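# Rotate calculator in palm so display faces the wrist

## Task

A desk calculator rests upright on the upturned open hand. Rotate it so that it is still upright but its display end points toward the wrist. Only the palm, fingers and thumb may touch it; contact with the wrist, the camera or its post, or the calculator leaving the hand, means failure. The arm and wrist must not move and the palm must stay facing up throughout, or the task fails. At the end everything must be at rest with no hand motor overloaded or near overload (a motor dead from the start is ignored); then declare completion. The hand is then flattened automatically, and the calculator must not drop as it opens and must still be in the required orientation.

## Robot and tools

Robot: one arm with six joints (shoulder pan, shoulder lift, elbow, wrist 1, wrist 2, wrist 3) carrying a right hand with 16 motors (index, middle, ring, thumb). In this job the arm must not move at all, so every row should carry zeros for the six pose numbers; only the hand numbers change.

Frames. Scene frame: origin on the table under the arm base, +z up, +y to the left when looking along +x. Reported hand poses (end_effector_position in m, end_effector_quat_wxyz) and velocities use it. Pose offsets instead use the Hand target's own axes: +z runs along the straightened fingers toward the tips, +x across the palm away from the thumb, +y out of the palm face (palm surface at y = -0.062 m). Finger knuckles sit at z = -0.017 m, tips about 0.139 m beyond. A fixed camera mast stands at the wrist on the palm side (x +0.05 to +0.10, z -0.16 to -0.11, up to y = +0.06 m); the calculator must never hit it.

execute_actions(actions, cameras). actions is a list of actions; each action is a table of up to 15 rows, one row per 1/30 s step; a short table repeats its final row to fill 15 steps (0.5 s). Each row is 24 numbers in [-1, 1]: dx, dy, dz, rx, ry, rz, then index_abd, index_mcp, index_pip, index_dip, middle_abd, middle_mcp, middle_pip, middle_dip, ring_abd, ring_mcp, ring_pip, ring_dip, thumb_cmc, thumb_axl, thumb_mcp, thumb_ipl, current_limit, speed. The first six are an offset (not a pose) from the Hand target as it was when the action began, in the target's axes; 1.0 = 0.6 m or 180 degrees; rx, ry, rz form one rotation vector. Every row counts from that same start, and the next action starts from the new target, so repeated nonzero offsets accumulate. Keep them 0.
Hand numbers are absolute goal angles, each scaled linearly between its two stops. Brackets give degrees at +1 / -1 and the straight value. Fingers: _abd sideways away from thumb (+60/-60, straight 0.00); _mcp knuckle bend toward palm (+128/-18, -0.75); _pip (+108/-29, -0.58); _dip (+117/-21, -0.70). Thumb: thumb_cmc swings from beside the palm to in front of it (+120/-20, -0.71); thumb_axl rolls it (+140/-27, -0.68); thumb_mcp (+109/-69, -0.23) and thumb_ipl (+108/-77, -0.17) bend it, toward +z when thumb_axl is straight, and in the cmc swing direction when thumb_axl is about +0.40. Bending fingertips moves them toward +y (up, off the palm). current_limit maps -1..+1 to 0..550 mA (min 11 mA) for all motors and also caps speed; speed sets goal slew at (speed+1)/2 of 5.9 rad/s. Defaults: +0.4 and -0.6. Values persist; to hold the hand unchanged, resend the last 16 numbers plus those two (0 is a real command). cameras: names list, null/["all"] for all, [] for none. An empty actions list just reports state.

move(target, speed, blend, stop_force, zero, blocking, cameras): drives the hand point on a straight path to target, one 24-number row or up to 15 rows, offsets from the Hand target (each row from that same target). speed 0.002 to 0.5 m/s (turns up to twice that in rad/s). blend in m rounds corners in a list. stop_force 3 to 40 N ends the path on felt resistance; zero picks whether to re-zero first; blocking=false returns early (not with stop_force). The result adds a move: line (done, off_target, moving, held, fault, plus limits such as paced or held). Not needed here since the arm must stay still.

wait(seconds 0-10): lets time pass holding the last command. stop: brakes a running move. zoom_image(camera, region [x0,y0,x1,y1], max 504x504 px) from cam_head_left, cam_head_right or cam_wrist (all 672x504). zero_wrist_force: re-zeroes the wrist force/torque readings. finished_scene(scene): ends the scene (1 or 2) irrevocably; this is how you declare done.

Results: arm pose and velocities, Hand target, joint positions/torques, wrist force and torque (flange axes, plus the peak since last shown), camera images, and for actions a few step positions. Hand fields per motor in the order above: hand_goal, hand_measured, hand_current_ma (positive pushes toward -1), hand_state (moving, goal, blocked, overload), and hand_current_limit, hand_speed. A motor at 495 mA or more accumulates seconds (recovering at the same rate below); at 5 s it shuts off for 10 s then returns to its goal. Before finishing, relax goals so no motor sits near its current cap.

Cautions: the hand point's net outside force near 150 N or joint contact torque at its limit (wrist joints 24.6 N m) triggers a 10 s stop, during which hand commands are discarded. Overheated arm motors (MOTOR HOT at 70 °C, brake at 85 °C) also stop it. Fingertip caps grip well, other hand surfaces poorly. Loose objects may be nudged occasionally. Avoid flicking the calculator off the hand, letting it slide onto the wrist or mast, or tilting it over; use slow, low-current finger motions and check images, especially cam_wrist, between steps.

Each tool is called after "Emit:" as name(argument=value, ...) on one line, values as JSON.

## Session

I'll start by looking at the current state.

Emit:
execute_actions(actions=[])

Scene clock: 0.00 s.
end_effector_position=(+0.6043, +0.0648, +0.5030) hand_goal=(+0.000, -0.754, -0.576, -0.696, +0.000, -0.754, -0.576, -0.696, +0.000, -0.754, -0.576, -0.696, +0.104, -0.540, -0.162, -0.106) hand_measured=(+0.000, -0.764, -0.578, -0.696, +0.000, -0.774, -0.584, -0.698, +0.000, -0.772, -0.582, -0.696, +0.090, -0.544, -0.164, -0.108) hand_current_ma=(+0, -18, -2, +0, +0, -41, -13, -2, +0, -35, -7, -1, -26, -4, -2, -2) hand_state=(goal, goal, goal, goal, goal, goal, goal, goal, goal, goal, goal, goal, goal, goal, goal, goal) hand_current_limit=0.40 hand_speed=-0.60 end_effector_quat_wxyz=(+0.486, +0.471, +0.523, +0.519)
Joint positions: [-0.137 -1.204 2.231 -4.189 -1.312 -0.026]
Joint velocities: within noise
Joint torques (N m): no reading
Wrist force (N): no reading
Wrist torque (N m): no reading
Wrist force, peak (N): no reading
Hand target: +0.6043, +0.0648, +0.5030; +0.486, +0.471, +0.523, +0.519

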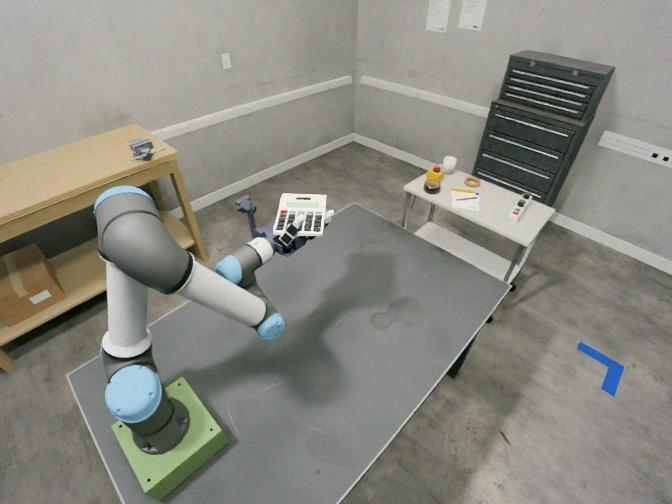

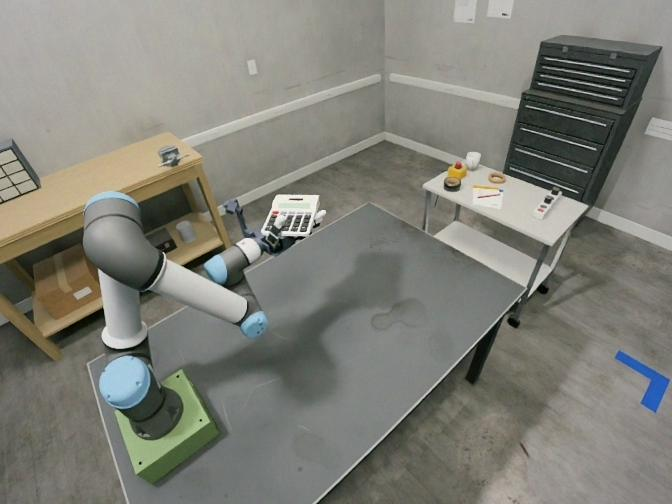

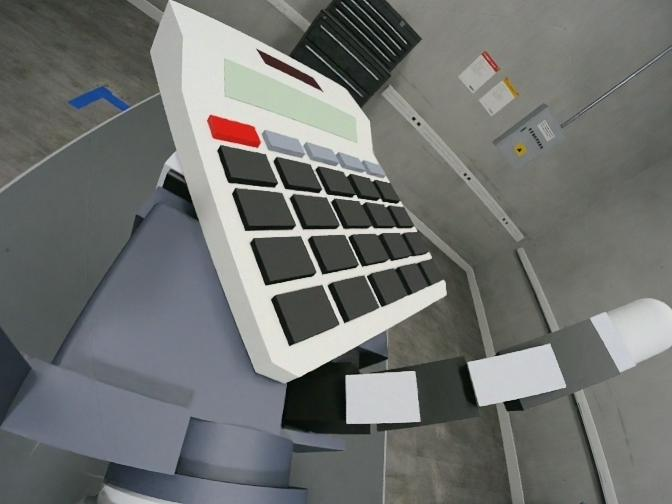

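Emit:
zoom_image(camera="cam_wrist", region=[0, 0, 504, 504])

Emit:
zoom_image(camera="cam_head_left", region=[210, 170, 360, 290])

Emit:
zoom_image(camera="cam_head_right", region=[200, 170, 350, 290])

Scaled by 1.000.

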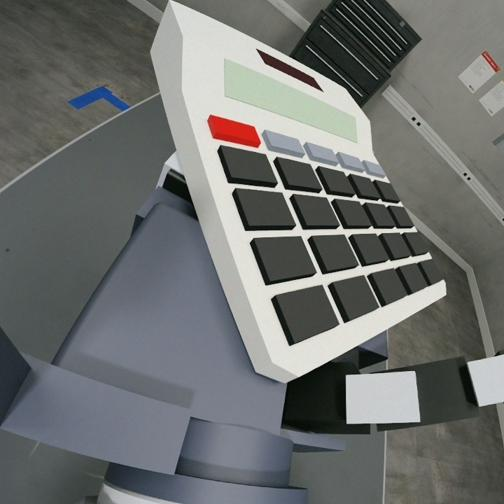

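Scaled by 3.360 from the camera's 672x504 image, which has a finer 960x720 frame.

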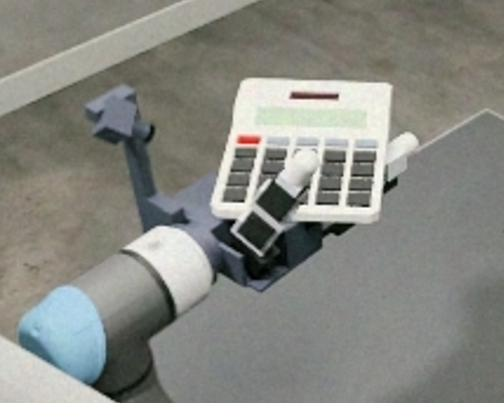

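Scaled by 3.360 from the camera's 672x504 image, which has a finer 960x720 frame.

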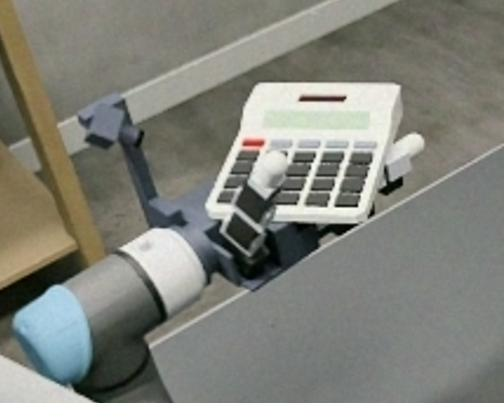

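Emit:
zoom_image(camera="cam_wrist", region=[100, 120, 300, 270])

Emit:
zoom_image(camera="cam_wrist", region=[200, 270, 400, 420])

Emit:
zoom_image(camera="cam_head_left", region=[270, 185, 340, 255])

Emit:
zoom_image(camera="cam_head_right", region=[255, 185, 330, 255])

Scaled by 2.520 from the camera's 672x504 image, which has a finer 960x720 frame.

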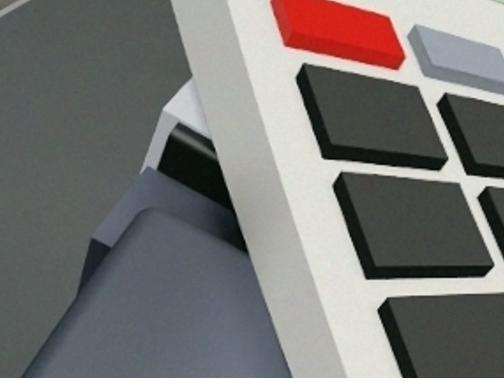

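Scaled by 2.520 from the camera's 672x504 image, which has a finer 960x720 frame.

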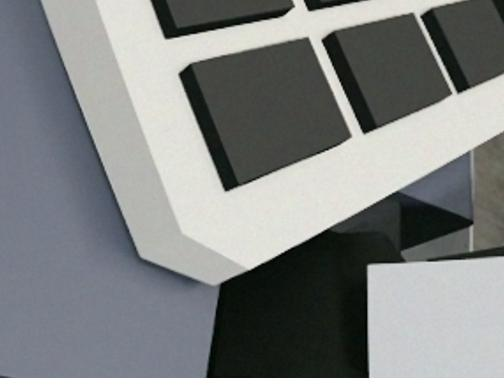

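Scaled by 7.200 from the camera's 672x504 image, which has a finer 960x720 frame.

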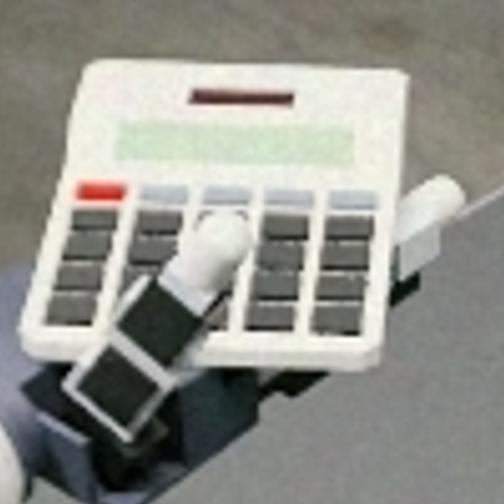

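Scaled by 6.720 from the camera's 672x504 image, which has a finer 960x720 frame.

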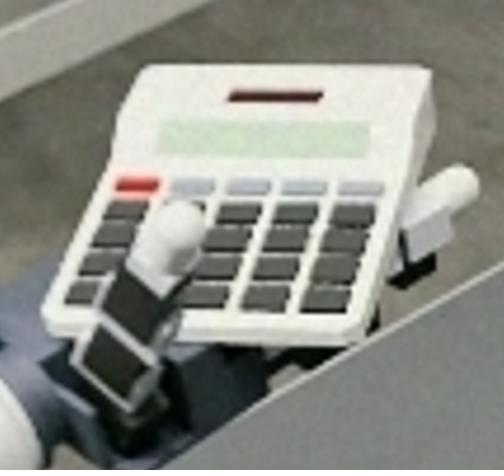

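Emit:
zoom_image(camera="cam_wrist", region=[140, 0, 280, 120])

Emit:
zoom_image(camera="cam_wrist", region=[260, 50, 400, 190])

Emit:
zoom_image(camera="cam_wrist", region=[340, 200, 480, 340])

Emit:
zoom_image(camera="cam_wrist", region=[280, 290, 672, 504])

Scaled by 3.600 from the camera's 672x504 image, which has a finer 960x720 frame.

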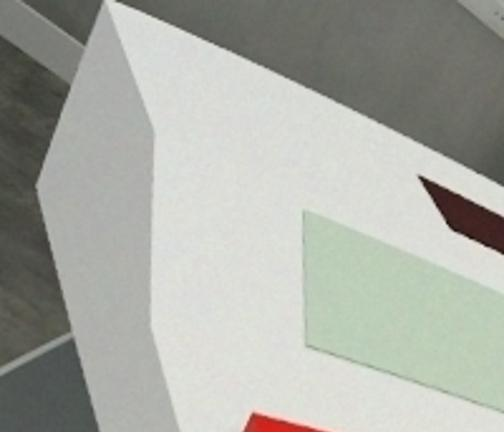

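Scaled by 3.600 from the camera's 672x504 image, which has a finer 960x720 frame.

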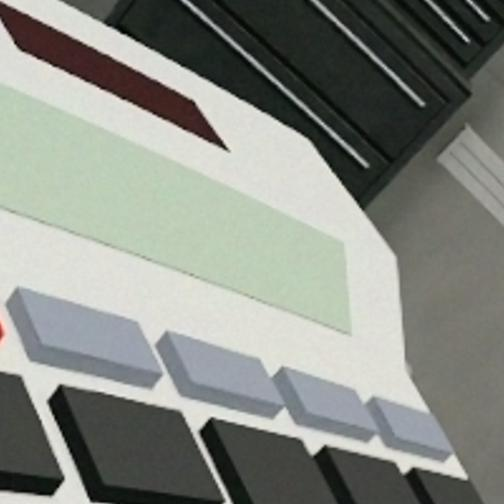

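Scaled by 3.600 from the camera's 672x504 image, which has a finer 960x720 frame.

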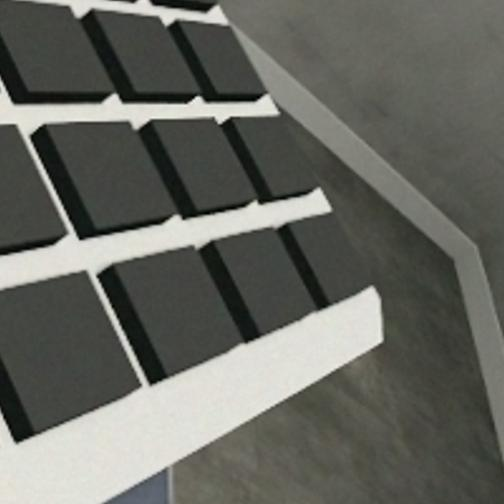

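Scaled by 1.286 from the camera's 672x504 image, which has a finer 960x720 frame.

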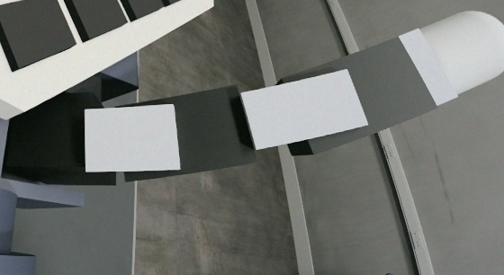

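Emit:
zoom_image(camera="cam_wrist", region=[0, 150, 400, 504])

Scaled by 1.260 from the camera's 672x504 image, which has a finer 960x720 frame.

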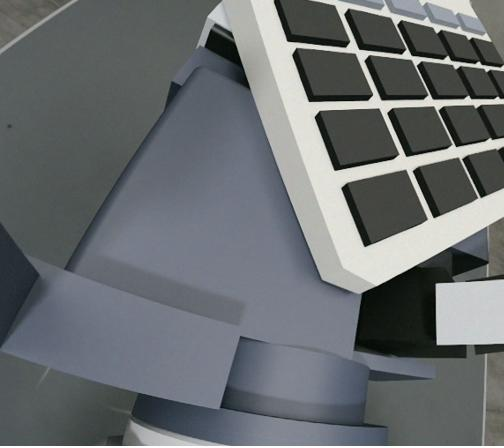

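Emit:
execute_actions(actions=[[[0,0,0,0,0,0, 0,-0.754,-0.576,-0.696, 0,-0.754,-0.576,-0.696, 0,-0.754,-0.576,-0.696, -0.357,-0.54,-0.162,-0.106, 0.4,-0.8]]])

Scene clock: 160.43 s.
end_effector_position=(+0.6043, +0.0648, +0.5030) hand_goal=(+0.000, -0.754, -0.576, -0.696, +0.000, -0.754, -0.576, -0.696, +0.000, -0.754, -0.576, -0.696, -0.358, -0.540, -0.162, -0.106) hand_measured=(+0.000, -0.764, -0.578, -0.696, +0.000, -0.774, -0.584, -0.698, +0.000, -0.772, -0.582, -0.696, -0.366, -0.544, -0.164, -0.108) hand_current_ma=(+0, -18, -2, +0, +0, -41, -13, -2, +0, -35, -7, -1, -12, -4, -2, -2) hand_state=(goal, goal, goal, goal, goal, blocked, goal, goal, goal, goal, goal, goal, goal, goal, goal, goal) hand_current_limit=0.40 hand_speed=-0.80 end_effector_quat_wxyz=(+0.486, +0.471, +0.523, +0.519)
Joint positions: [-0.137 -1.204 2.231 -4.189 -1.312 -0.026]
Joint velocities: within noise
Joint torques (N m): [6.8 -25.65 -11.32 -4.37 -1.84 -0.99]
Wrist force (N): [0.0 0.0 0.0]
Wrist torque (N m): [0.00 -0.01 0.03]
Wrist force, peak (N): [0.4 0.1 -0.3]
Hand target: +0.6043, +0.0648, +0.5030; +0.486, +0.471, +0.523, +0.519
Off the commanded pose: 0.000 m, 0 deg.
Step readings (end_effector_position):
0: (+0.6043, +0.0648, +0.5030)
1: (+0.6043, +0.0648, +0.5030)
2: (+0.6043, +0.0648, +0.5030)
4: (+0.6043, +0.0648, +0.5030)
8: (+0.6043, +0.0648, +0.5030)
15: (+0.6043, +0.0648, +0.5030)

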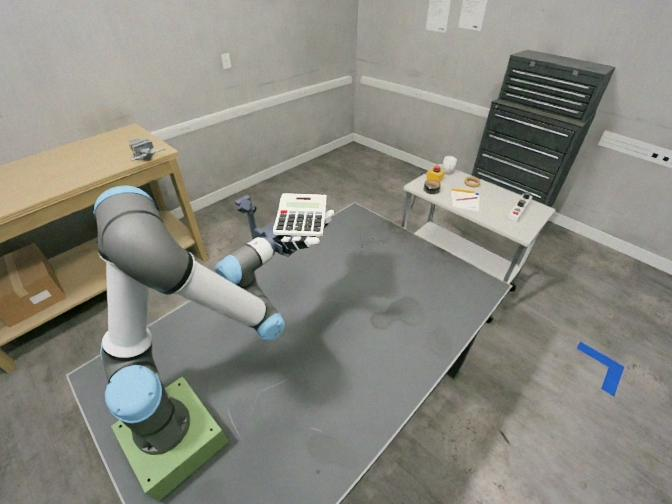

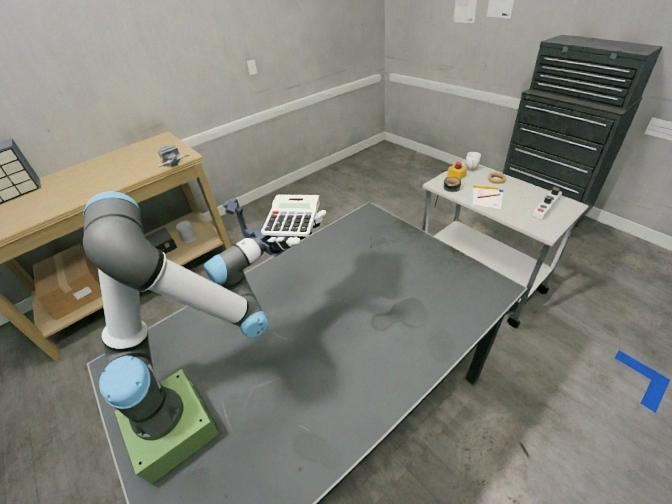

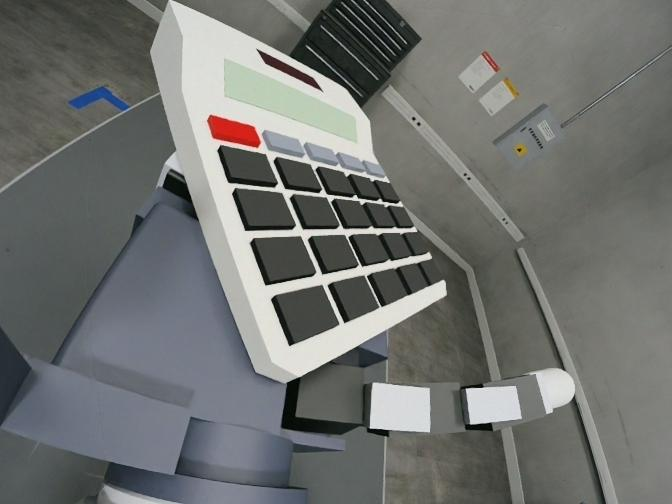

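Emit:
zoom_image(camera="cam_wrist", region=[260, 310, 620, 504])

Scaled by 1.400 from the camera's 672x504 image, which has a finer 960x720 frame.

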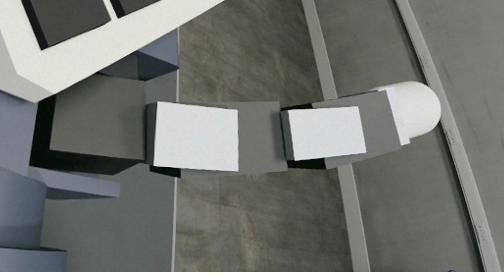

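Emit:
execute_actions(actions=[[[0,0,0,0,0,0, 0,-0.754,-0.576,-0.696, 0,-0.754,-0.576,-0.696, 0,-0.754,-0.576,-0.696, -0.357,-0.54,0.449,-0.106, 0.4,-0.8]]], cameras=["cam_wrist"])

Emit:
zoom_image(camera="cam_wrist", region=[260, 210, 520, 450])

Scene clock: 194.67 s.
end_effector_position=(+0.6043, +0.0648, +0.5030) hand_goal=(+0.000, -0.754, -0.576, -0.696, +0.000, -0.754, -0.576, -0.696, +0.000, -0.754, -0.576, -0.696, -0.358, -0.540, +0.448, -0.106) hand_measured=(+0.000, -0.766, -0.578, -0.696, +0.000, -0.774, -0.586, -0.698, +0.000, -0.772, -0.582, -0.696, -0.366, -0.544, +0.422, -0.108) hand_current_ma=(+0, -19, -3, +0, +0, -42, -13, -2, +0, -35, -7, -1, -11, -4, -79, -2) hand_state=(goal, goal, goal, goal, goal, blocked, goal, goal, goal, goal, goal, goal, goal, goal, blocked, goal) hand_current_limit=0.40 hand_speed=-0.80 end_effector_quat_wxyz=(+0.486, +0.471, +0.523, +0.519)
Joint positions: [-0.137 -1.204 2.231 -4.189 -1.312 -0.026]
Joint velocities: within noise
Joint torques (N m): [5.88 -26.14 -11.14 -4.38 -1.88 -0.91]
Wrist force (N): [0.0 0.0 0.1]
Wrist torque (N m): [0.02 0.00 0.00]
Wrist force, peak (N): [0.4 -0.2 0.0]
Hand target: +0.6043, +0.0648, +0.5030; +0.486, +0.471, +0.523, +0.519
Off the commanded pose: 0.000 m, 0 deg.
Step readings (end_effector_position):
0: (+0.6043, +0.0648, +0.5030)
1: (+0.6043, +0.0648, +0.5030)
2: (+0.6043, +0.0648, +0.5030)
4: (+0.6043, +0.0648, +0.5030)
8: (+0.6043, +0.0648, +0.5030)
15: (+0.6043, +0.0648, +0.5030)
Images, in order (width x height): cam_wrist 672x504.

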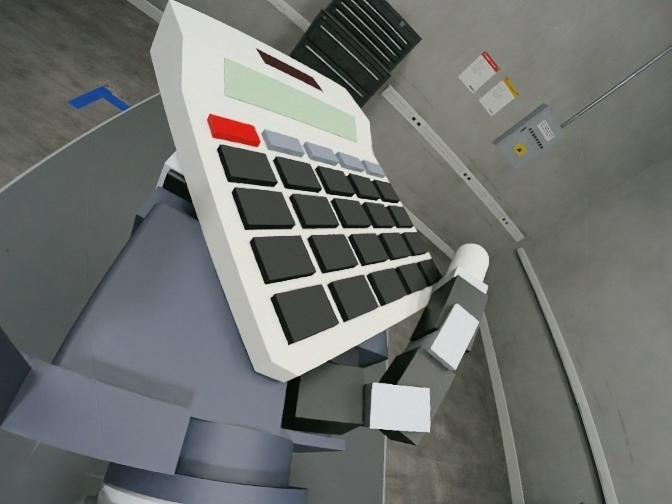

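Scaled by 1.938 from the camera's 672x504 image, which has a finer 960x720 frame.

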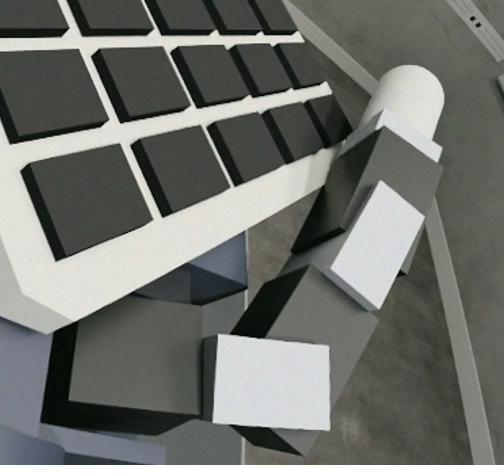

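Emit:
wait(seconds=0.1)

Emit:
zoom_image(camera="cam_head_left", region=[240, 180, 340, 270])

Emit:
zoom_image(camera="cam_head_right", region=[230, 180, 330, 270])

Scene clock: 203.27 s.
end_effector_position=(+0.6043, +0.0648, +0.5030) hand_goal=(+0.000, -0.754, -0.576, -0.696, +0.000, -0.754, -0.576, -0.696, +0.000, -0.754, -0.576, -0.696, -0.358, -0.540, +0.448, -0.106) hand_measured=(+0.000, -0.766, -0.578, -0.696, +0.000, -0.774, -0.586, -0.698, +0.000, -0.772, -0.582, -0.696, -0.366, -0.544, +0.422, -0.108) hand_current_ma=(+0, -19, -3, +0, +0, -42, -13, -2, +0, -35, -7, -1, -11, -4, -79, -2) hand_state=(goal, goal, goal, goal, goal, blocked, goal, goal, goal, goal, goal, goal, goal, goal, blocked, goal) hand_current_limit=0.40 hand_speed=-0.80 end_effector_quat_wxyz=(+0.486, +0.471, +0.523, +0.519)
Joint positions: [-0.137 -1.204 2.231 -4.189 -1.312 -0.026]
Joint velocities: within noise
Joint torques (N m): [6.59 -25.86 -11.58 -4.44 -1.87 -0.9]
Wrist force (N): [0.1 -0.1 -0.2]
Wrist torque (N m): [0.03 0.00 0.01]
Wrist force, peak (N): [-0.1 -0.3 -0.3]
Hand target: +0.6043, +0.0648, +0.5030; +0.486, +0.471, +0.523, +0.519
Off the commanded pose: 0.000 m, 0 deg.
wait: 0.10 s; at rest from the start

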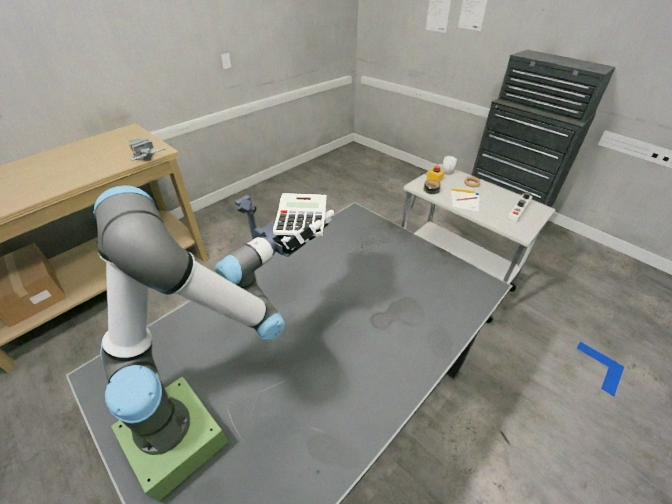

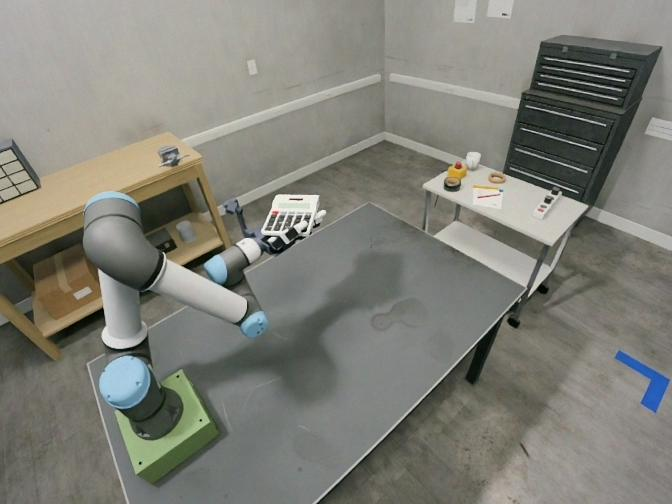

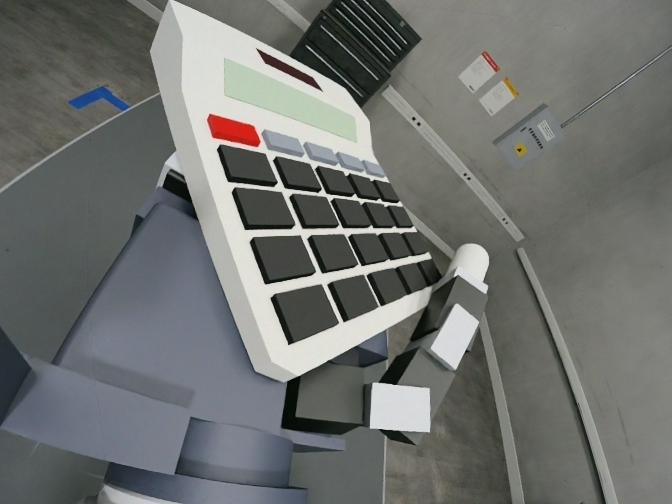

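Scaled by 5.040 from the camera's 672x504 image, which has a finer 960x720 frame.

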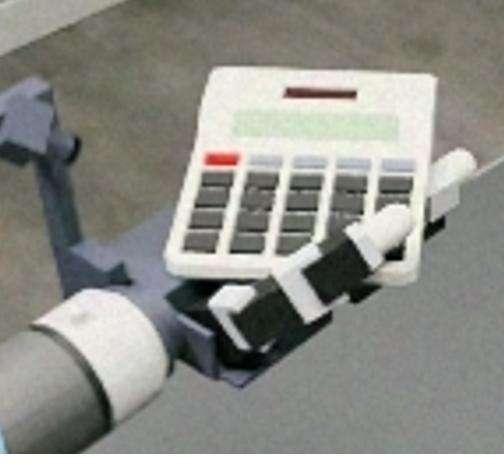

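Scaled by 5.040 from the camera's 672x504 image, which has a finer 960x720 frame.

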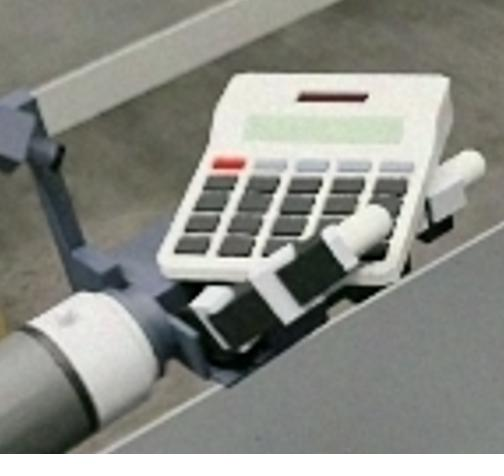

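Emit:
execute_actions(actions=[[[0,0,0,0,0,0, 0,-0.754,-0.576,-0.696, 0,-0.754,-0.576,-0.696, 0,-0.754,-0.576,-0.696, -0.357,-0.54,-0.112,-0.106, 0.4,-0.6]],[[0,0,0,0,0,0, 0,-0.754,-0.576,-0.696, 0,-0.754,-0.576,-0.696, 0,-0.754,-0.576,-0.696, -0.357,-0.54,-0.112,-0.106, 0.4,-0.6]],[[0,0,0,0,0,0, 0,-0.754,-0.576,-0.696, 0,-0.754,-0.576,-0.696, 0,-0.754,-0.576,-0.696, 0.571,-0.629,-0.112,-0.106, 0.4,-0.6]],[[0,0,0,0,0,0, 0,-0.754,-0.576,-0.696, 0,-0.754,-0.576,-0.696, 0,-0.754,-0.576,-0.696, 0.571,-0.629,-0.112,-0.106, 0.4,-0.6]],[[0,0,0,0,0,0, 0,-0.754,-0.576,-0.696, 0,-0.754,-0.576,-0.696, 0,-0.754,-0.576,-0.696, 0.571,-0.629,-0.022,0.85, 0.4,-0.6]]])

Scene clock: 362.37 s.
end_effector_position=(+0.6043, +0.0648, +0.5030) hand_goal=(+0.000, -0.754, -0.576, -0.696, +0.000, -0.754, -0.576, -0.696, +0.000, -0.754, -0.576, -0.696, +0.570, -0.630, -0.022, +0.850) hand_measured=(+0.000, -0.766, -0.578, -0.696, +0.000, -0.774, -0.586, -0.698, +0.000, -0.772, -0.582, -0.696, +0.568, -0.628, -0.022, +0.850) hand_current_ma=(+0, -19, -3, +0, +0, -42, -13, -2, +0, -36, -8, -1, -3, +1, +1, +0) hand_state=(goal, goal, goal, goal, goal, blocked, goal, goal, goal, goal, goal, goal, goal, goal, goal, goal) hand_current_limit=0.40 hand_speed=-0.60 end_effector_quat_wxyz=(+0.486, +0.471, +0.523, +0.519)
Joint positions: [-0.137 -1.204 2.231 -4.189 -1.312 -0.026]
Joint velocities: within noise
Joint torques (N m): [5.44 -27.91 -11.87 -4.26 -0.76 -0.58]
Wrist force (N): [0.0 0.0 -0.3]
Wrist torque (N m): [0.05 0.01 -0.04]
Wrist force, peak (N): [0.2 -0.3 -0.4]
Hand target: +0.6043, +0.0648, +0.5030; +0.486, +0.471, +0.523, +0.519
Off the commanded pose: 0.000 m, 0 deg.
Step readings (end_effector_position):
0: (+0.6043, +0.0648, +0.5030)
1: (+0.6043, +0.0648, +0.5030)
2: (+0.6043, +0.0648, +0.5030)
4: (+0.6043, +0.0648, +0.5030)
8: (+0.6043, +0.0648, +0.5030)
15: (+0.6043, +0.0648, +0.5030)
16: (+0.6043, +0.0648, +0.5030)
17: (+0.6043, +0.0648, +0.5030)
19: (+0.6043, +0.0648, +0.5030)
23: (+0.6043, +0.0648, +0.5030)
30: (+0.6043, +0.0648, +0.5030)
31: (+0.6043, +0.0648, +0.5030)
32: (+0.6043, +0.0648, +0.5030)
34: (+0.6043, +0.0648, +0.5030)
38: (+0.6043, +0.0648, +0.5030)
45: (+0.6043, +0.0648, +0.5030)
46: (+0.6043, +0.0648, +0.5030)
47: (+0.6043, +0.0648, +0.5030)
49: (+0.6043, +0.0648, +0.5030)
53: (+0.6043, +0.0648, +0.5030)
60: (+0.6043, +0.0648, +0.5030)
61: (+0.6043, +0.0648, +0.5030)
62: (+0.6043, +0.0648, +0.5030)
64: (+0.6043, +0.0648, +0.5030)
68: (+0.6043, +0.0648, +0.5030)
75: (+0.6043, +0.0648, +0.5030)

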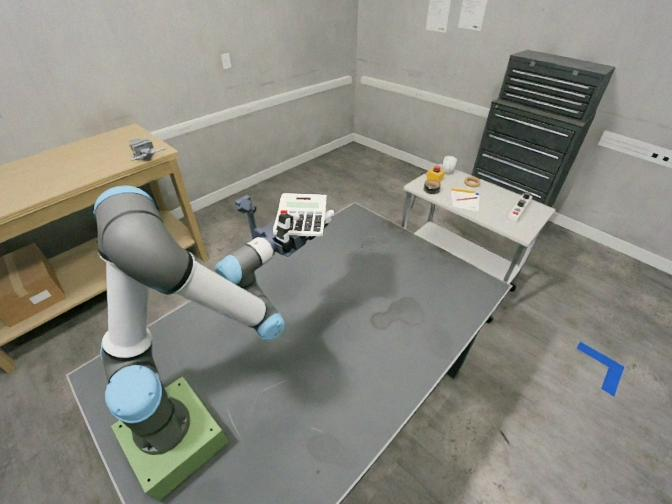

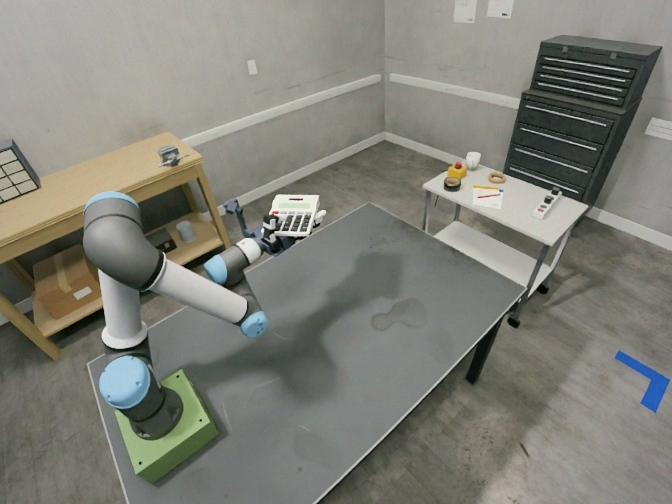

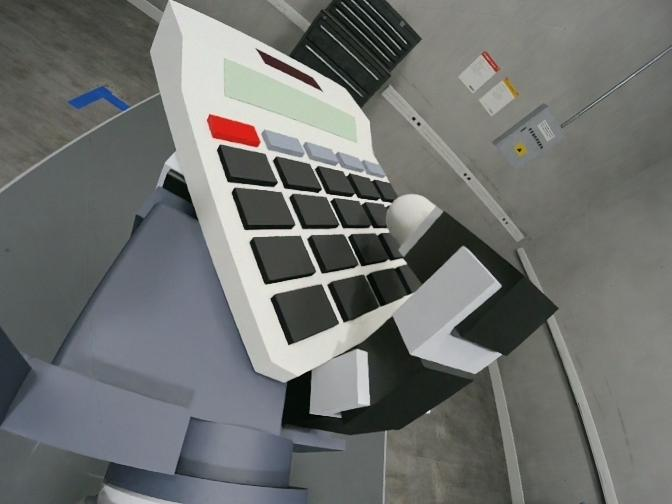

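Emit:
execute_actions(actions=[])

Scene clock: 387.13 s.
end_effector_position=(+0.6043, +0.0648, +0.5030) hand_goal=(+0.000, -0.754, -0.576, -0.696, +0.000, -0.754, -0.576, -0.696, +0.000, -0.754, -0.576, -0.696, +0.570, -0.630, -0.022, +0.850) hand_measured=(+0.000, -0.766, -0.578, -0.696, +0.000, -0.774, -0.586, -0.698, +0.000, -0.772, -0.582, -0.696, +0.568, -0.628, -0.022, +0.850) hand_current_ma=(+0, -19, -3, +0, +0, -42, -13, -2, +0, -36, -8, -1, -3, +1, +1, +0) hand_state=(goal, goal, goal, goal, goal, blocked, goal, goal, goal, goal, goal, goal, goal, goal, goal, goal) hand_current_limit=0.40 hand_speed=-0.60 end_effector_quat_wxyz=(+0.486, +0.471, +0.523, +0.519)
Joint positions: [-0.137 -1.204 2.231 -4.189 -1.312 -0.026]
Joint velocities: within noise
Joint torques (N m): [5.79 -28.38 -12.19 -4.14 -0.4 -0.49]
Wrist force (N): [0.0 -0.1 -0.1]
Wrist torque (N m): [0.01 0.01 -0.04]
Wrist force, peak (N): [0.3 -0.1 -0.5]
Hand target: +0.6043, +0.0648, +0.5030; +0.486, +0.471, +0.523, +0.519
Off the commanded pose: 0.000 m, 0 deg.

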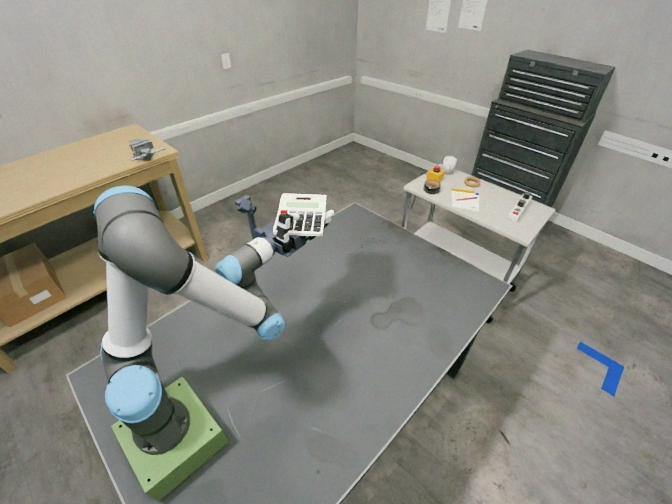

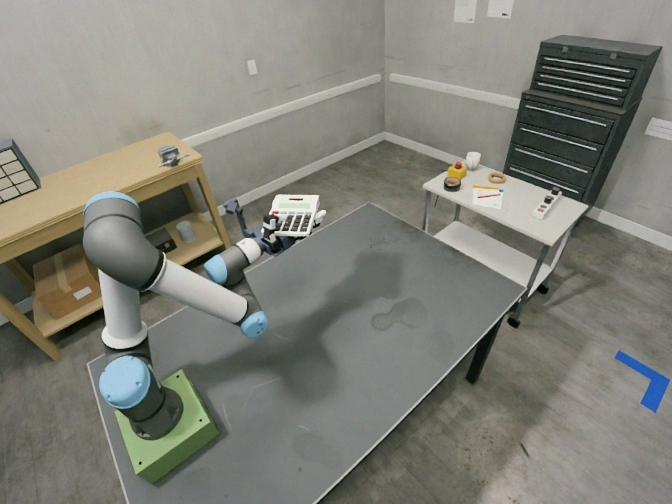

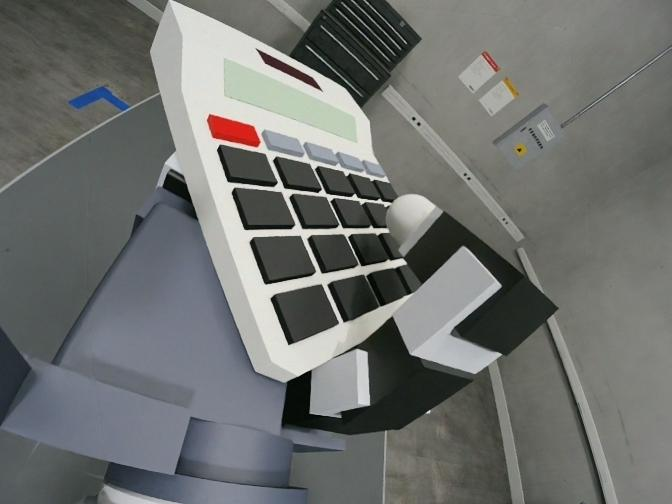

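Emit:
execute_actions(actions=[[[0,0,0,0,0,0, 0,-0.754,-0.576,-0.696, 0,-0.754,-0.576,-0.696, 0,-0.754,-0.576,-0.696, 0.571,-0.629,0.06,0.94, 0.4,-0.8]],[[0,0,0,0,0,0, 0,-0.754,-0.576,-0.696, 0,-0.754,-0.576,-0.696, 0,-0.754,-0.576,-0.696, 0.571,-0.629,0.128,0.969, 0.4,-0.85]]], cameras=["cam_wrist"])

Scene clock: 437.83 s.
end_effector_position=(+0.6043, +0.0648, +0.5030) hand_goal=(+0.000, -0.754, -0.576, -0.696, +0.000, -0.754, -0.576, -0.696, +0.000, -0.754, -0.576, -0.696, +0.570, -0.630, +0.128, +0.968) hand_measured=(+0.000, -0.766, -0.580, -0.696, +0.000, -0.776, -0.586, -0.698, +0.000, -0.774, -0.582, -0.696, +0.568, -0.628, +0.086, +0.958) hand_current_ma=(+0, -21, -3, +0, +0, -44, -14, -2, +0, -38, -9, -1, -3, +1, -144, -24) hand_state=(goal, goal, goal, goal, goal, blocked, goal, goal, goal, goal, goal, goal, goal, goal, blocked, goal) hand_current_limit=0.40 hand_speed=-0.85 end_effector_quat_wxyz=(+0.486, +0.471, +0.523, +0.519)
Joint positions: [-0.137 -1.204 2.231 -4.189 -1.312 -0.026]
Joint velocities: within noise
Joint torques (N m): [5.79 -28.18 -13.17 -4.11 0.21 -0.38]
Wrist force (N): [0.0 -0.1 -0.1]
Wrist torque (N m): [0.00 0.01 -0.03]
Wrist force, peak (N): [0.0 -0.1 -0.6]
Hand target: +0.6043, +0.0648, +0.5030; +0.486, +0.471, +0.523, +0.519
Off the commanded pose: 0.000 m, 0 deg.
Step readings (end_effector_position):
0: (+0.6043, +0.0648, +0.5030)
1: (+0.6043, +0.0648, +0.5030)
2: (+0.6043, +0.0648, +0.5030)
4: (+0.6043, +0.0648, +0.5030)
8: (+0.6043, +0.0648, +0.5030)
15: (+0.6043, +0.0648, +0.5030)
16: (+0.6043, +0.0648, +0.5030)
17: (+0.6043, +0.0648, +0.5030)
19: (+0.6043, +0.0648, +0.5030)
23: (+0.6043, +0.0648, +0.5030)
30: (+0.6043, +0.0648, +0.5030)
Images, in order (width x height): cam_wrist 672x504.

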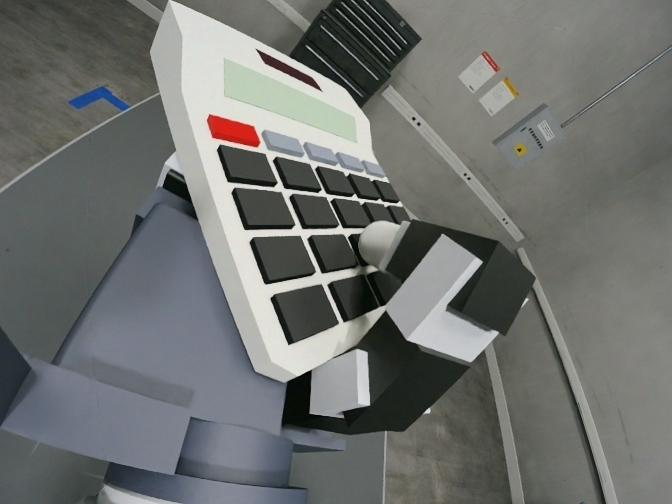

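Emit:
execute_actions(actions=[[[0,0,0,0,0,0, 0,-0.754,-0.576,-0.696, 0,-0.754,-0.576,-0.696, 0,-0.754,-0.576,-0.696, 0.571,-0.629,0.154,0.968, 0.4,-0.85]],[[0,0,0,0,0,0, 0,-0.754,-0.576,-0.696, 0,-0.754,-0.576,-0.696, 0,-0.754,-0.576,-0.696, 0.571,-0.629,0.19,0.904, 0.4,-0.85]],[[0,0,0,0,0,0, 0,-0.754,-0.576,-0.696, 0,-0.754,-0.576,-0.696, 0,-0.754,-0.576,-0.696, 0.571,-0.629,0.229,0.835, 0.4,-0.85]],[[0,0,0,0,0,0, 0,-0.754,-0.576,-0.696, 0,-0.754,-0.576,-0.696, 0,-0.754,-0.576,-0.696, 0.571,-0.629,0.271,0.76, 0.4,-0.85]]], cameras=["cam_wrist"])

Scene clock: 461.43 s.
end_effector_position=(+0.6043, +0.0648, +0.5030) hand_goal=(+0.000, -0.754, -0.576, -0.696, +0.000, -0.754, -0.576, -0.696, +0.000, -0.754, -0.576, -0.696, +0.570, -0.630, +0.270, +0.760) hand_measured=(+0.000, -0.774, -0.584, -0.696, +0.002, -0.780, -0.588, -0.700, +0.002, -0.778, -0.586, -0.698, +0.566, -0.630, +0.220, +0.758) hand_current_ma=(+0, -39, -12, +0, +1, -55, -20, -4, +1, -54, -17, -2, -3, +0, -187, -3) hand_state=(goal, goal, goal, goal, goal, blocked, goal, goal, goal, blocked, goal, goal, goal, goal, blocked, goal) hand_current_limit=0.40 hand_speed=-0.85 end_effector_quat_wxyz=(+0.486, +0.471, +0.523, +0.519)
Joint positions: [-0.137 -1.204 2.231 -4.189 -1.312 -0.026]
Joint velocities: within noise
Joint torques (N m): [5.75 -28.28 -14.21 -3.97 0.44 -0.26]
Wrist force (N): [0.0 -0.1 -0.2]
Wrist torque (N m): [0.03 0.01 -0.04]
Wrist force, peak (N): [-0.1 -0.1 -0.5]
Hand target: +0.6043, +0.0648, +0.5030; +0.486, +0.471, +0.523, +0.519
Off the commanded pose: 0.000 m, 0 deg.
Step readings (end_effector_position):
0: (+0.6043, +0.0648, +0.5030)
1: (+0.6043, +0.0648, +0.5030)
2: (+0.6043, +0.0648, +0.5030)
4: (+0.6043, +0.0648, +0.5030)
8: (+0.6043, +0.0648, +0.5030)
15: (+0.6043, +0.0648, +0.5030)
16: (+0.6043, +0.0648, +0.5030)
17: (+0.6043, +0.0648, +0.5030)
19: (+0.6043, +0.0648, +0.5030)
23: (+0.6043, +0.0648, +0.5030)
30: (+0.6043, +0.0648, +0.5030)
31: (+0.6043, +0.0648, +0.5030)
32: (+0.6043, +0.0648, +0.5030)
34: (+0.6043, +0.0648, +0.5030)
38: (+0.6043, +0.0648, +0.5030)
45: (+0.6043, +0.0648, +0.5030)
46: (+0.6043, +0.0648, +0.5030)
47: (+0.6043, +0.0648, +0.5030)
49: (+0.6043, +0.0648, +0.5030)
53: (+0.6043, +0.0648, +0.5030)
60: (+0.6043, +0.0648, +0.5030)
Images, in order (width x height): cam_wrist 672x504.

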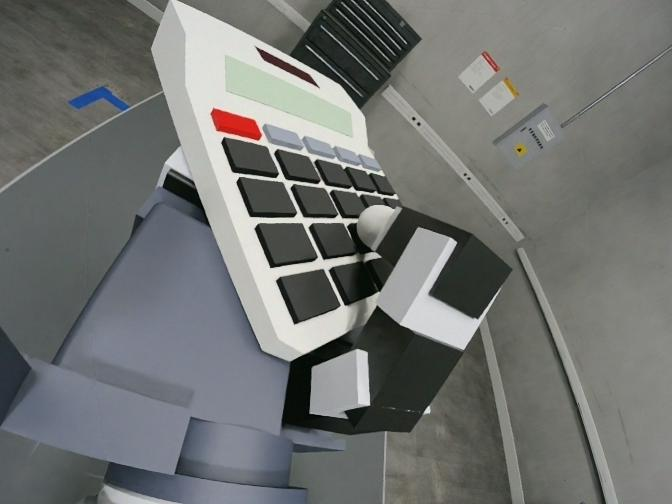

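Emit:
execute_actions(actions=[[[0,0,0,0,0,0, 0,-0.754,-0.576,-0.696, 0,-0.754,-0.576,-0.696, 0,-0.754,-0.576,-0.696, 0.571,-0.629,0.326,0.661, 0.4,-0.85]],[[0,0,0,0,0,0, 0,-0.754,-0.576,-0.696, 0,-0.754,-0.576,-0.696, 0,-0.754,-0.576,-0.696, 0.571,-0.629,0.387,0.55, 0.4,-0.85]],[[0,0,0,0,0,0, 0,-0.754,-0.576,-0.696, 0,-0.754,-0.576,-0.696, 0,-0.754,-0.576,-0.696, 0.571,-0.629,0.457,0.421, 0.4,-0.85]],[[0,0,0,0,0,0, 0,-0.754,-0.576,-0.696, 0,-0.754,-0.576,-0.696, 0,-0.754,-0.576,-0.696, 0.571,-0.629,0.545,0.258, 0.4,-0.85]]], cameras=["cam_wrist"])

Scene clock: 471.10 s.
end_effector_position=(+0.6043, +0.0648, +0.5030) hand_goal=(+0.000, -0.754, -0.576, -0.696, +0.000, -0.754, -0.576, -0.696, +0.000, -0.754, -0.576, -0.696, +0.570, -0.630, +0.544, +0.258) hand_measured=(+0.000, -0.774, -0.584, -0.696, +0.002, -0.780, -0.588, -0.700, +0.002, -0.780, -0.588, -0.698, +0.566, -0.630, +0.512, +0.254) hand_current_ma=(+0, -41, -13, +0, +1, -57, -21, -4, +1, -56, -18, -2, -3, -1, -102, -5) hand_state=(goal, blocked, goal, goal, goal, blocked, goal, goal, goal, blocked, goal, goal, goal, goal, blocked, goal) hand_current_limit=0.40 hand_speed=-0.85 end_effector_quat_wxyz=(+0.486, +0.471, +0.523, +0.519)
Joint positions: [-0.137 -1.204 2.231 -4.189 -1.312 -0.026]
Joint velocities: within noise
Joint torques (N m): [6.04 -28.72 -14.04 -4.09 0.55 -0.26]
Wrist force (N): [0.1 0.0 -0.3]
Wrist torque (N m): [0.07 0.00 -0.03]
Wrist force, peak (N): [0.1 -0.1 -0.6]
Hand target: +0.6043, +0.0648, +0.5030; +0.486, +0.471, +0.523, +0.519
Off the commanded pose: 0.000 m, 0 deg.
Step readings (end_effector_position):
0: (+0.6043, +0.0648, +0.5030)
1: (+0.6043, +0.0648, +0.5030)
2: (+0.6043, +0.0648, +0.5030)
4: (+0.6043, +0.0648, +0.5030)
8: (+0.6043, +0.0648, +0.5030)
15: (+0.6043, +0.0648, +0.5030)
16: (+0.6043, +0.0648, +0.5030)
17: (+0.6043, +0.0648, +0.5030)
19: (+0.6043, +0.0648, +0.5030)
23: (+0.6043, +0.0648, +0.5030)
30: (+0.6043, +0.0648, +0.5030)
31: (+0.6043, +0.0648, +0.5030)
32: (+0.6043, +0.0648, +0.5030)
34: (+0.6043, +0.0648, +0.5030)
38: (+0.6043, +0.0648, +0.5030)
45: (+0.6043, +0.0648, +0.5030)
46: (+0.6043, +0.0648, +0.5030)
47: (+0.6043, +0.0648, +0.5030)
49: (+0.6043, +0.0648, +0.5030)
53: (+0.6043, +0.0648, +0.5030)
60: (+0.6043, +0.0648, +0.5030)
Images, in order (width x height): cam_wrist 672x504.

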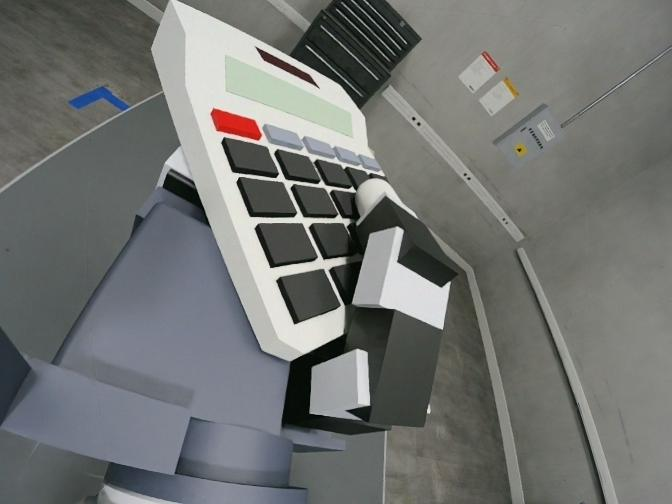

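Emit:
execute_actions(actions=[[[0,0,0,0,0,0, 0,-0.754,-0.576,-0.95, 0,-0.754,-0.576,-0.95, 0,-0.754,-0.576,-0.95, 0.571,-0.629,0.30,0.25, 0.4,-0.5]],[[0,0,0,0,0,0, 0,-0.754,-0.576,-0.95, 0,-0.754,-0.576,-0.95, 0,-0.754,-0.576,-0.95, 0.571,-0.629,0.0,0.6, 0.4,-0.5]],[[0,0,0,0,0,0, 0,-0.754,-0.576,-0.95, 0,-0.754,-0.576,-0.95, 0,-0.754,-0.576,-0.95, 0.571,-0.629,-0.05,0.95, 0.4,-0.5]],[[0,0,0,0,0,0, 0,-0.754,-0.576,-0.95, 0,-0.754,-0.576,-0.95, 0,-0.754,-0.576,-0.95, 0.571,-0.629,0.08,0.96, 0.4,-0.8]],[[0,0,0,0,0,0, 0,-0.754,-0.576,-0.95, 0,-0.754,-0.576,-0.95, 0,-0.754,-0.576,-0.95, 0.571,-0.629,0.196,0.971, 0.4,-0.8]],[[0,0,0,0,0,0, 0,-0.754,-0.576,-0.95, 0,-0.754,-0.576,-0.95, 0,-0.754,-0.576,-0.95, 0.571,-0.629,0.231,0.904, 0.4,-0.85]],[[0,0,0,0,0,0, 0,-0.754,-0.576,-0.95, 0,-0.754,-0.576,-0.95, 0,-0.754,-0.576,-0.95, 0.571,-0.629,0.269,0.835, 0.4,-0.85]],[[0,0,0,0,0,0, 0,-0.754,-0.576,-0.95, 0,-0.754,-0.576,-0.95, 0,-0.754,-0.576,-0.95, 0.571,-0.629,0.308,0.76, 0.4,-0.85]]], cameras=["cam_wrist"])

Scene clock: 499.57 s.
end_effector_position=(+0.6043, +0.0648, +0.5030) hand_goal=(+0.000, -0.754, -0.576, -0.950, +0.000, -0.754, -0.576, -0.950, +0.000, -0.754, -0.576, -0.950, +0.570, -0.630, +0.308, +0.760) hand_measured=(+0.000, -0.784, -0.588, -0.948, +0.002, -0.780, -0.586, -0.948, +0.002, -0.780, -0.586, -0.948, +0.566, -0.630, +0.226, +0.754) hand_current_ma=(+0, -68, -19, +1, +1, -61, -15, +1, +1, -56, -15, +1, -5, +0, -353, -11) hand_state=(goal, blocked, goal, goal, goal, blocked, goal, goal, goal, blocked, goal, goal, goal, goal, blocked, goal) hand_current_limit=0.40 hand_speed=-0.85 end_effector_quat_wxyz=(+0.486, +0.471, +0.523, +0.519)
Joint positions: [-0.137 -1.204 2.231 -4.189 -1.312 -0.026]
Joint velocities: within noise
Joint torques (N m): [6.37 -29.18 -14.95 -3.97 1 -0.08]
Wrist force (N): [0.0 -0.1 -0.3]
Wrist torque (N m): [0.04 0.01 -0.04]
Wrist force, peak (N): [0.1 0.0 -0.6]
Hand target: +0.6043, +0.0648, +0.5030; +0.486, +0.471, +0.523, +0.519
Off the commanded pose: 0.000 m, 0 deg.
Step readings (end_effector_position):
0: (+0.6043, +0.0648, +0.5030)
1: (+0.6043, +0.0648, +0.5030)
2: (+0.6043, +0.0648, +0.5030)
4: (+0.6043, +0.0648, +0.5030)
8: (+0.6043, +0.0648, +0.5030)
15: (+0.6043, +0.0648, +0.5030)
16: (+0.6043, +0.0648, +0.5030)
17: (+0.6043, +0.0648, +0.5030)
19: (+0.6043, +0.0648, +0.5030)
23: (+0.6043, +0.0648, +0.5030)
30: (+0.6043, +0.0648, +0.5030)
31: (+0.6043, +0.0648, +0.5030)
32: (+0.6043, +0.0648, +0.5030)
34: (+0.6043, +0.0648, +0.5030)
38: (+0.6043, +0.0648, +0.5030)
45: (+0.6043, +0.0648, +0.5030)
46: (+0.6043, +0.0648, +0.5030)
47: (+0.6043, +0.0648, +0.5030)
49: (+0.6043, +0.0648, +0.5030)
53: (+0.6043, +0.0648, +0.5030)
60: (+0.6043, +0.0648, +0.5030)
61: (+0.6043, +0.0648, +0.5030)
62: (+0.6043, +0.0648, +0.5030)
64: (+0.6043, +0.0648, +0.5030)
68: (+0.6043, +0.0648, +0.5030)
75: (+0.6043, +0.0648, +0.5030)
76: (+0.6043, +0.0648, +0.5030)
77: (+0.6043, +0.0648, +0.5030)
79: (+0.6043, +0.0648, +0.5030)
83: (+0.6043, +0.0648, +0.5030)
90: (+0.6043, +0.0648, +0.5030)
91: (+0.6043, +0.0648, +0.5030)
92: (+0.6043, +0.0648, +0.5030)
94: (+0.6043, +0.0648, +0.5030)
98: (+0.6043, +0.0648, +0.5030)
105: (+0.6043, +0.0648, +0.5030)
106: (+0.6043, +0.0648, +0.5030)
107: (+0.6043, +0.0648, +0.5030)
109: (+0.6043, +0.0648, +0.5030)
113: (+0.6043, +0.0648, +0.5030)
120: (+0.6043, +0.0648, +0.5030)
Images, in order (width x height): cam_wrist 672x504.

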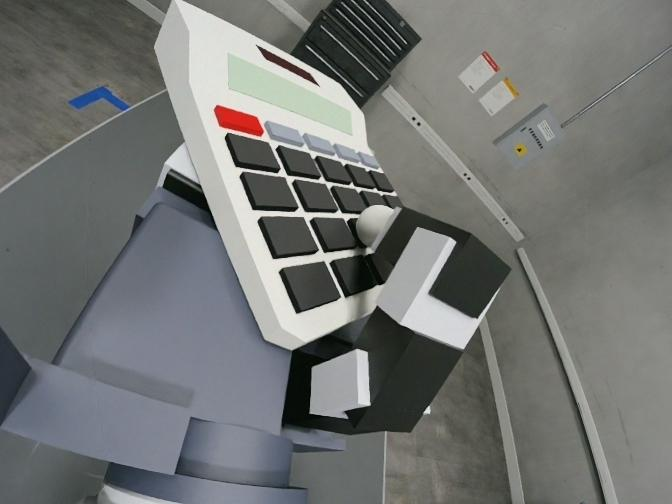

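Emit:
execute_actions(actions=[[[0,0,0,0,0,0, 0,-0.754,-0.576,-0.95, 0,-0.754,-0.576,-0.95, 0,-0.754,-0.576,-0.95, 0.571,-0.629,0.361,0.661, 0.4,-0.85]],[[0,0,0,0,0,0, 0,-0.754,-0.576,-0.95, 0,-0.754,-0.576,-0.95, 0,-0.754,-0.576,-0.95, 0.571,-0.629,0.419,0.55, 0.4,-0.85]],[[0,0,0,0,0,0, 0,-0.754,-0.576,-0.95, 0,-0.754,-0.576,-0.95, 0,-0.754,-0.576,-0.95, 0.571,-0.629,0.488,0.421, 0.4,-0.85]],[[0,0,0,0,0,0, 0,-0.754,-0.576,-0.95, 0,-0.754,-0.576,-0.95, 0,-0.754,-0.576,-0.95, 0.571,-0.629,0.574,0.258, 0.4,-0.85]]], cameras=["cam_wrist"])

Scene clock: 507.27 s.
end_effector_position=(+0.6043, +0.0648, +0.5030) hand_goal=(+0.000, -0.754, -0.576, -0.950, +0.000, -0.754, -0.576, -0.950, +0.000, -0.754, -0.576, -0.950, +0.570, -0.630, +0.574, +0.258) hand_measured=(+0.000, -0.784, -0.588, -0.948, +0.002, -0.782, -0.586, -0.948, +0.002, -0.780, -0.586, -0.948, +0.566, -0.630, +0.520, +0.250) hand_current_ma=(+0, -70, -20, +1, +1, -62, -15, +1, +1, -56, -15, +1, -5, +0, -207, -18) hand_state=(goal, blocked, goal, goal, goal, blocked, goal, goal, goal, blocked, goal, goal, goal, goal, blocked, goal) hand_current_limit=0.40 hand_speed=-0.85 end_effector_quat_wxyz=(+0.486, +0.471, +0.523, +0.519)
Joint positions: [-0.137 -1.204 2.231 -4.189 -1.312 -0.026]
Joint velocities: within noise
Joint torques (N m): [6.73 -29.15 -14.92 -3.96 1.08 -0.04]
Wrist force (N): [0.1 0.1 -0.1]
Wrist torque (N m): [0.08 0.00 -0.03]
Wrist force, peak (N): [0.0 0.0 -0.6]
Hand target: +0.6043, +0.0648, +0.5030; +0.486, +0.471, +0.523, +0.519
Off the commanded pose: 0.000 m, 0 deg.
Step readings (end_effector_position):
0: (+0.6043, +0.0648, +0.5030)
1: (+0.6043, +0.0648, +0.5030)
2: (+0.6043, +0.0648, +0.5030)
4: (+0.6043, +0.0648, +0.5030)
8: (+0.6043, +0.0648, +0.5030)
15: (+0.6043, +0.0648, +0.5030)
16: (+0.6043, +0.0648, +0.5030)
17: (+0.6043, +0.0648, +0.5030)
19: (+0.6043, +0.0648, +0.5030)
23: (+0.6043, +0.0648, +0.5030)
30: (+0.6043, +0.0648, +0.5030)
31: (+0.6043, +0.0648, +0.5030)
32: (+0.6043, +0.0648, +0.5030)
34: (+0.6043, +0.0648, +0.5030)
38: (+0.6043, +0.0648, +0.5030)
45: (+0.6043, +0.0648, +0.5030)
46: (+0.6043, +0.0648, +0.5030)
47: (+0.6043, +0.0648, +0.5030)
49: (+0.6043, +0.0648, +0.5030)
53: (+0.6043, +0.0648, +0.5030)
60: (+0.6043, +0.0648, +0.5030)
Images, in order (width x height): cam_wrist 672x504.

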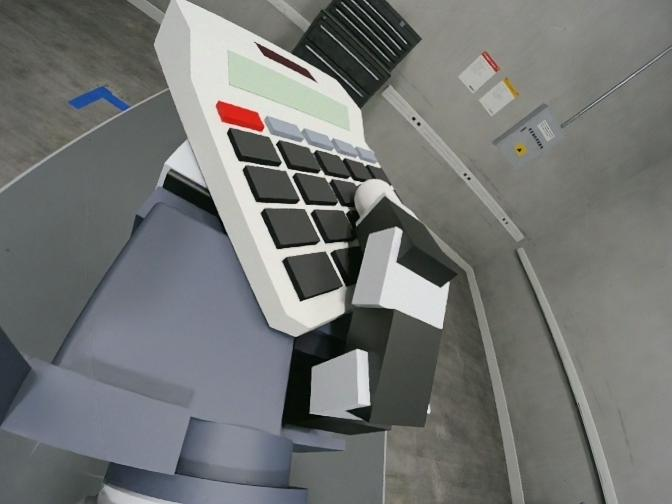

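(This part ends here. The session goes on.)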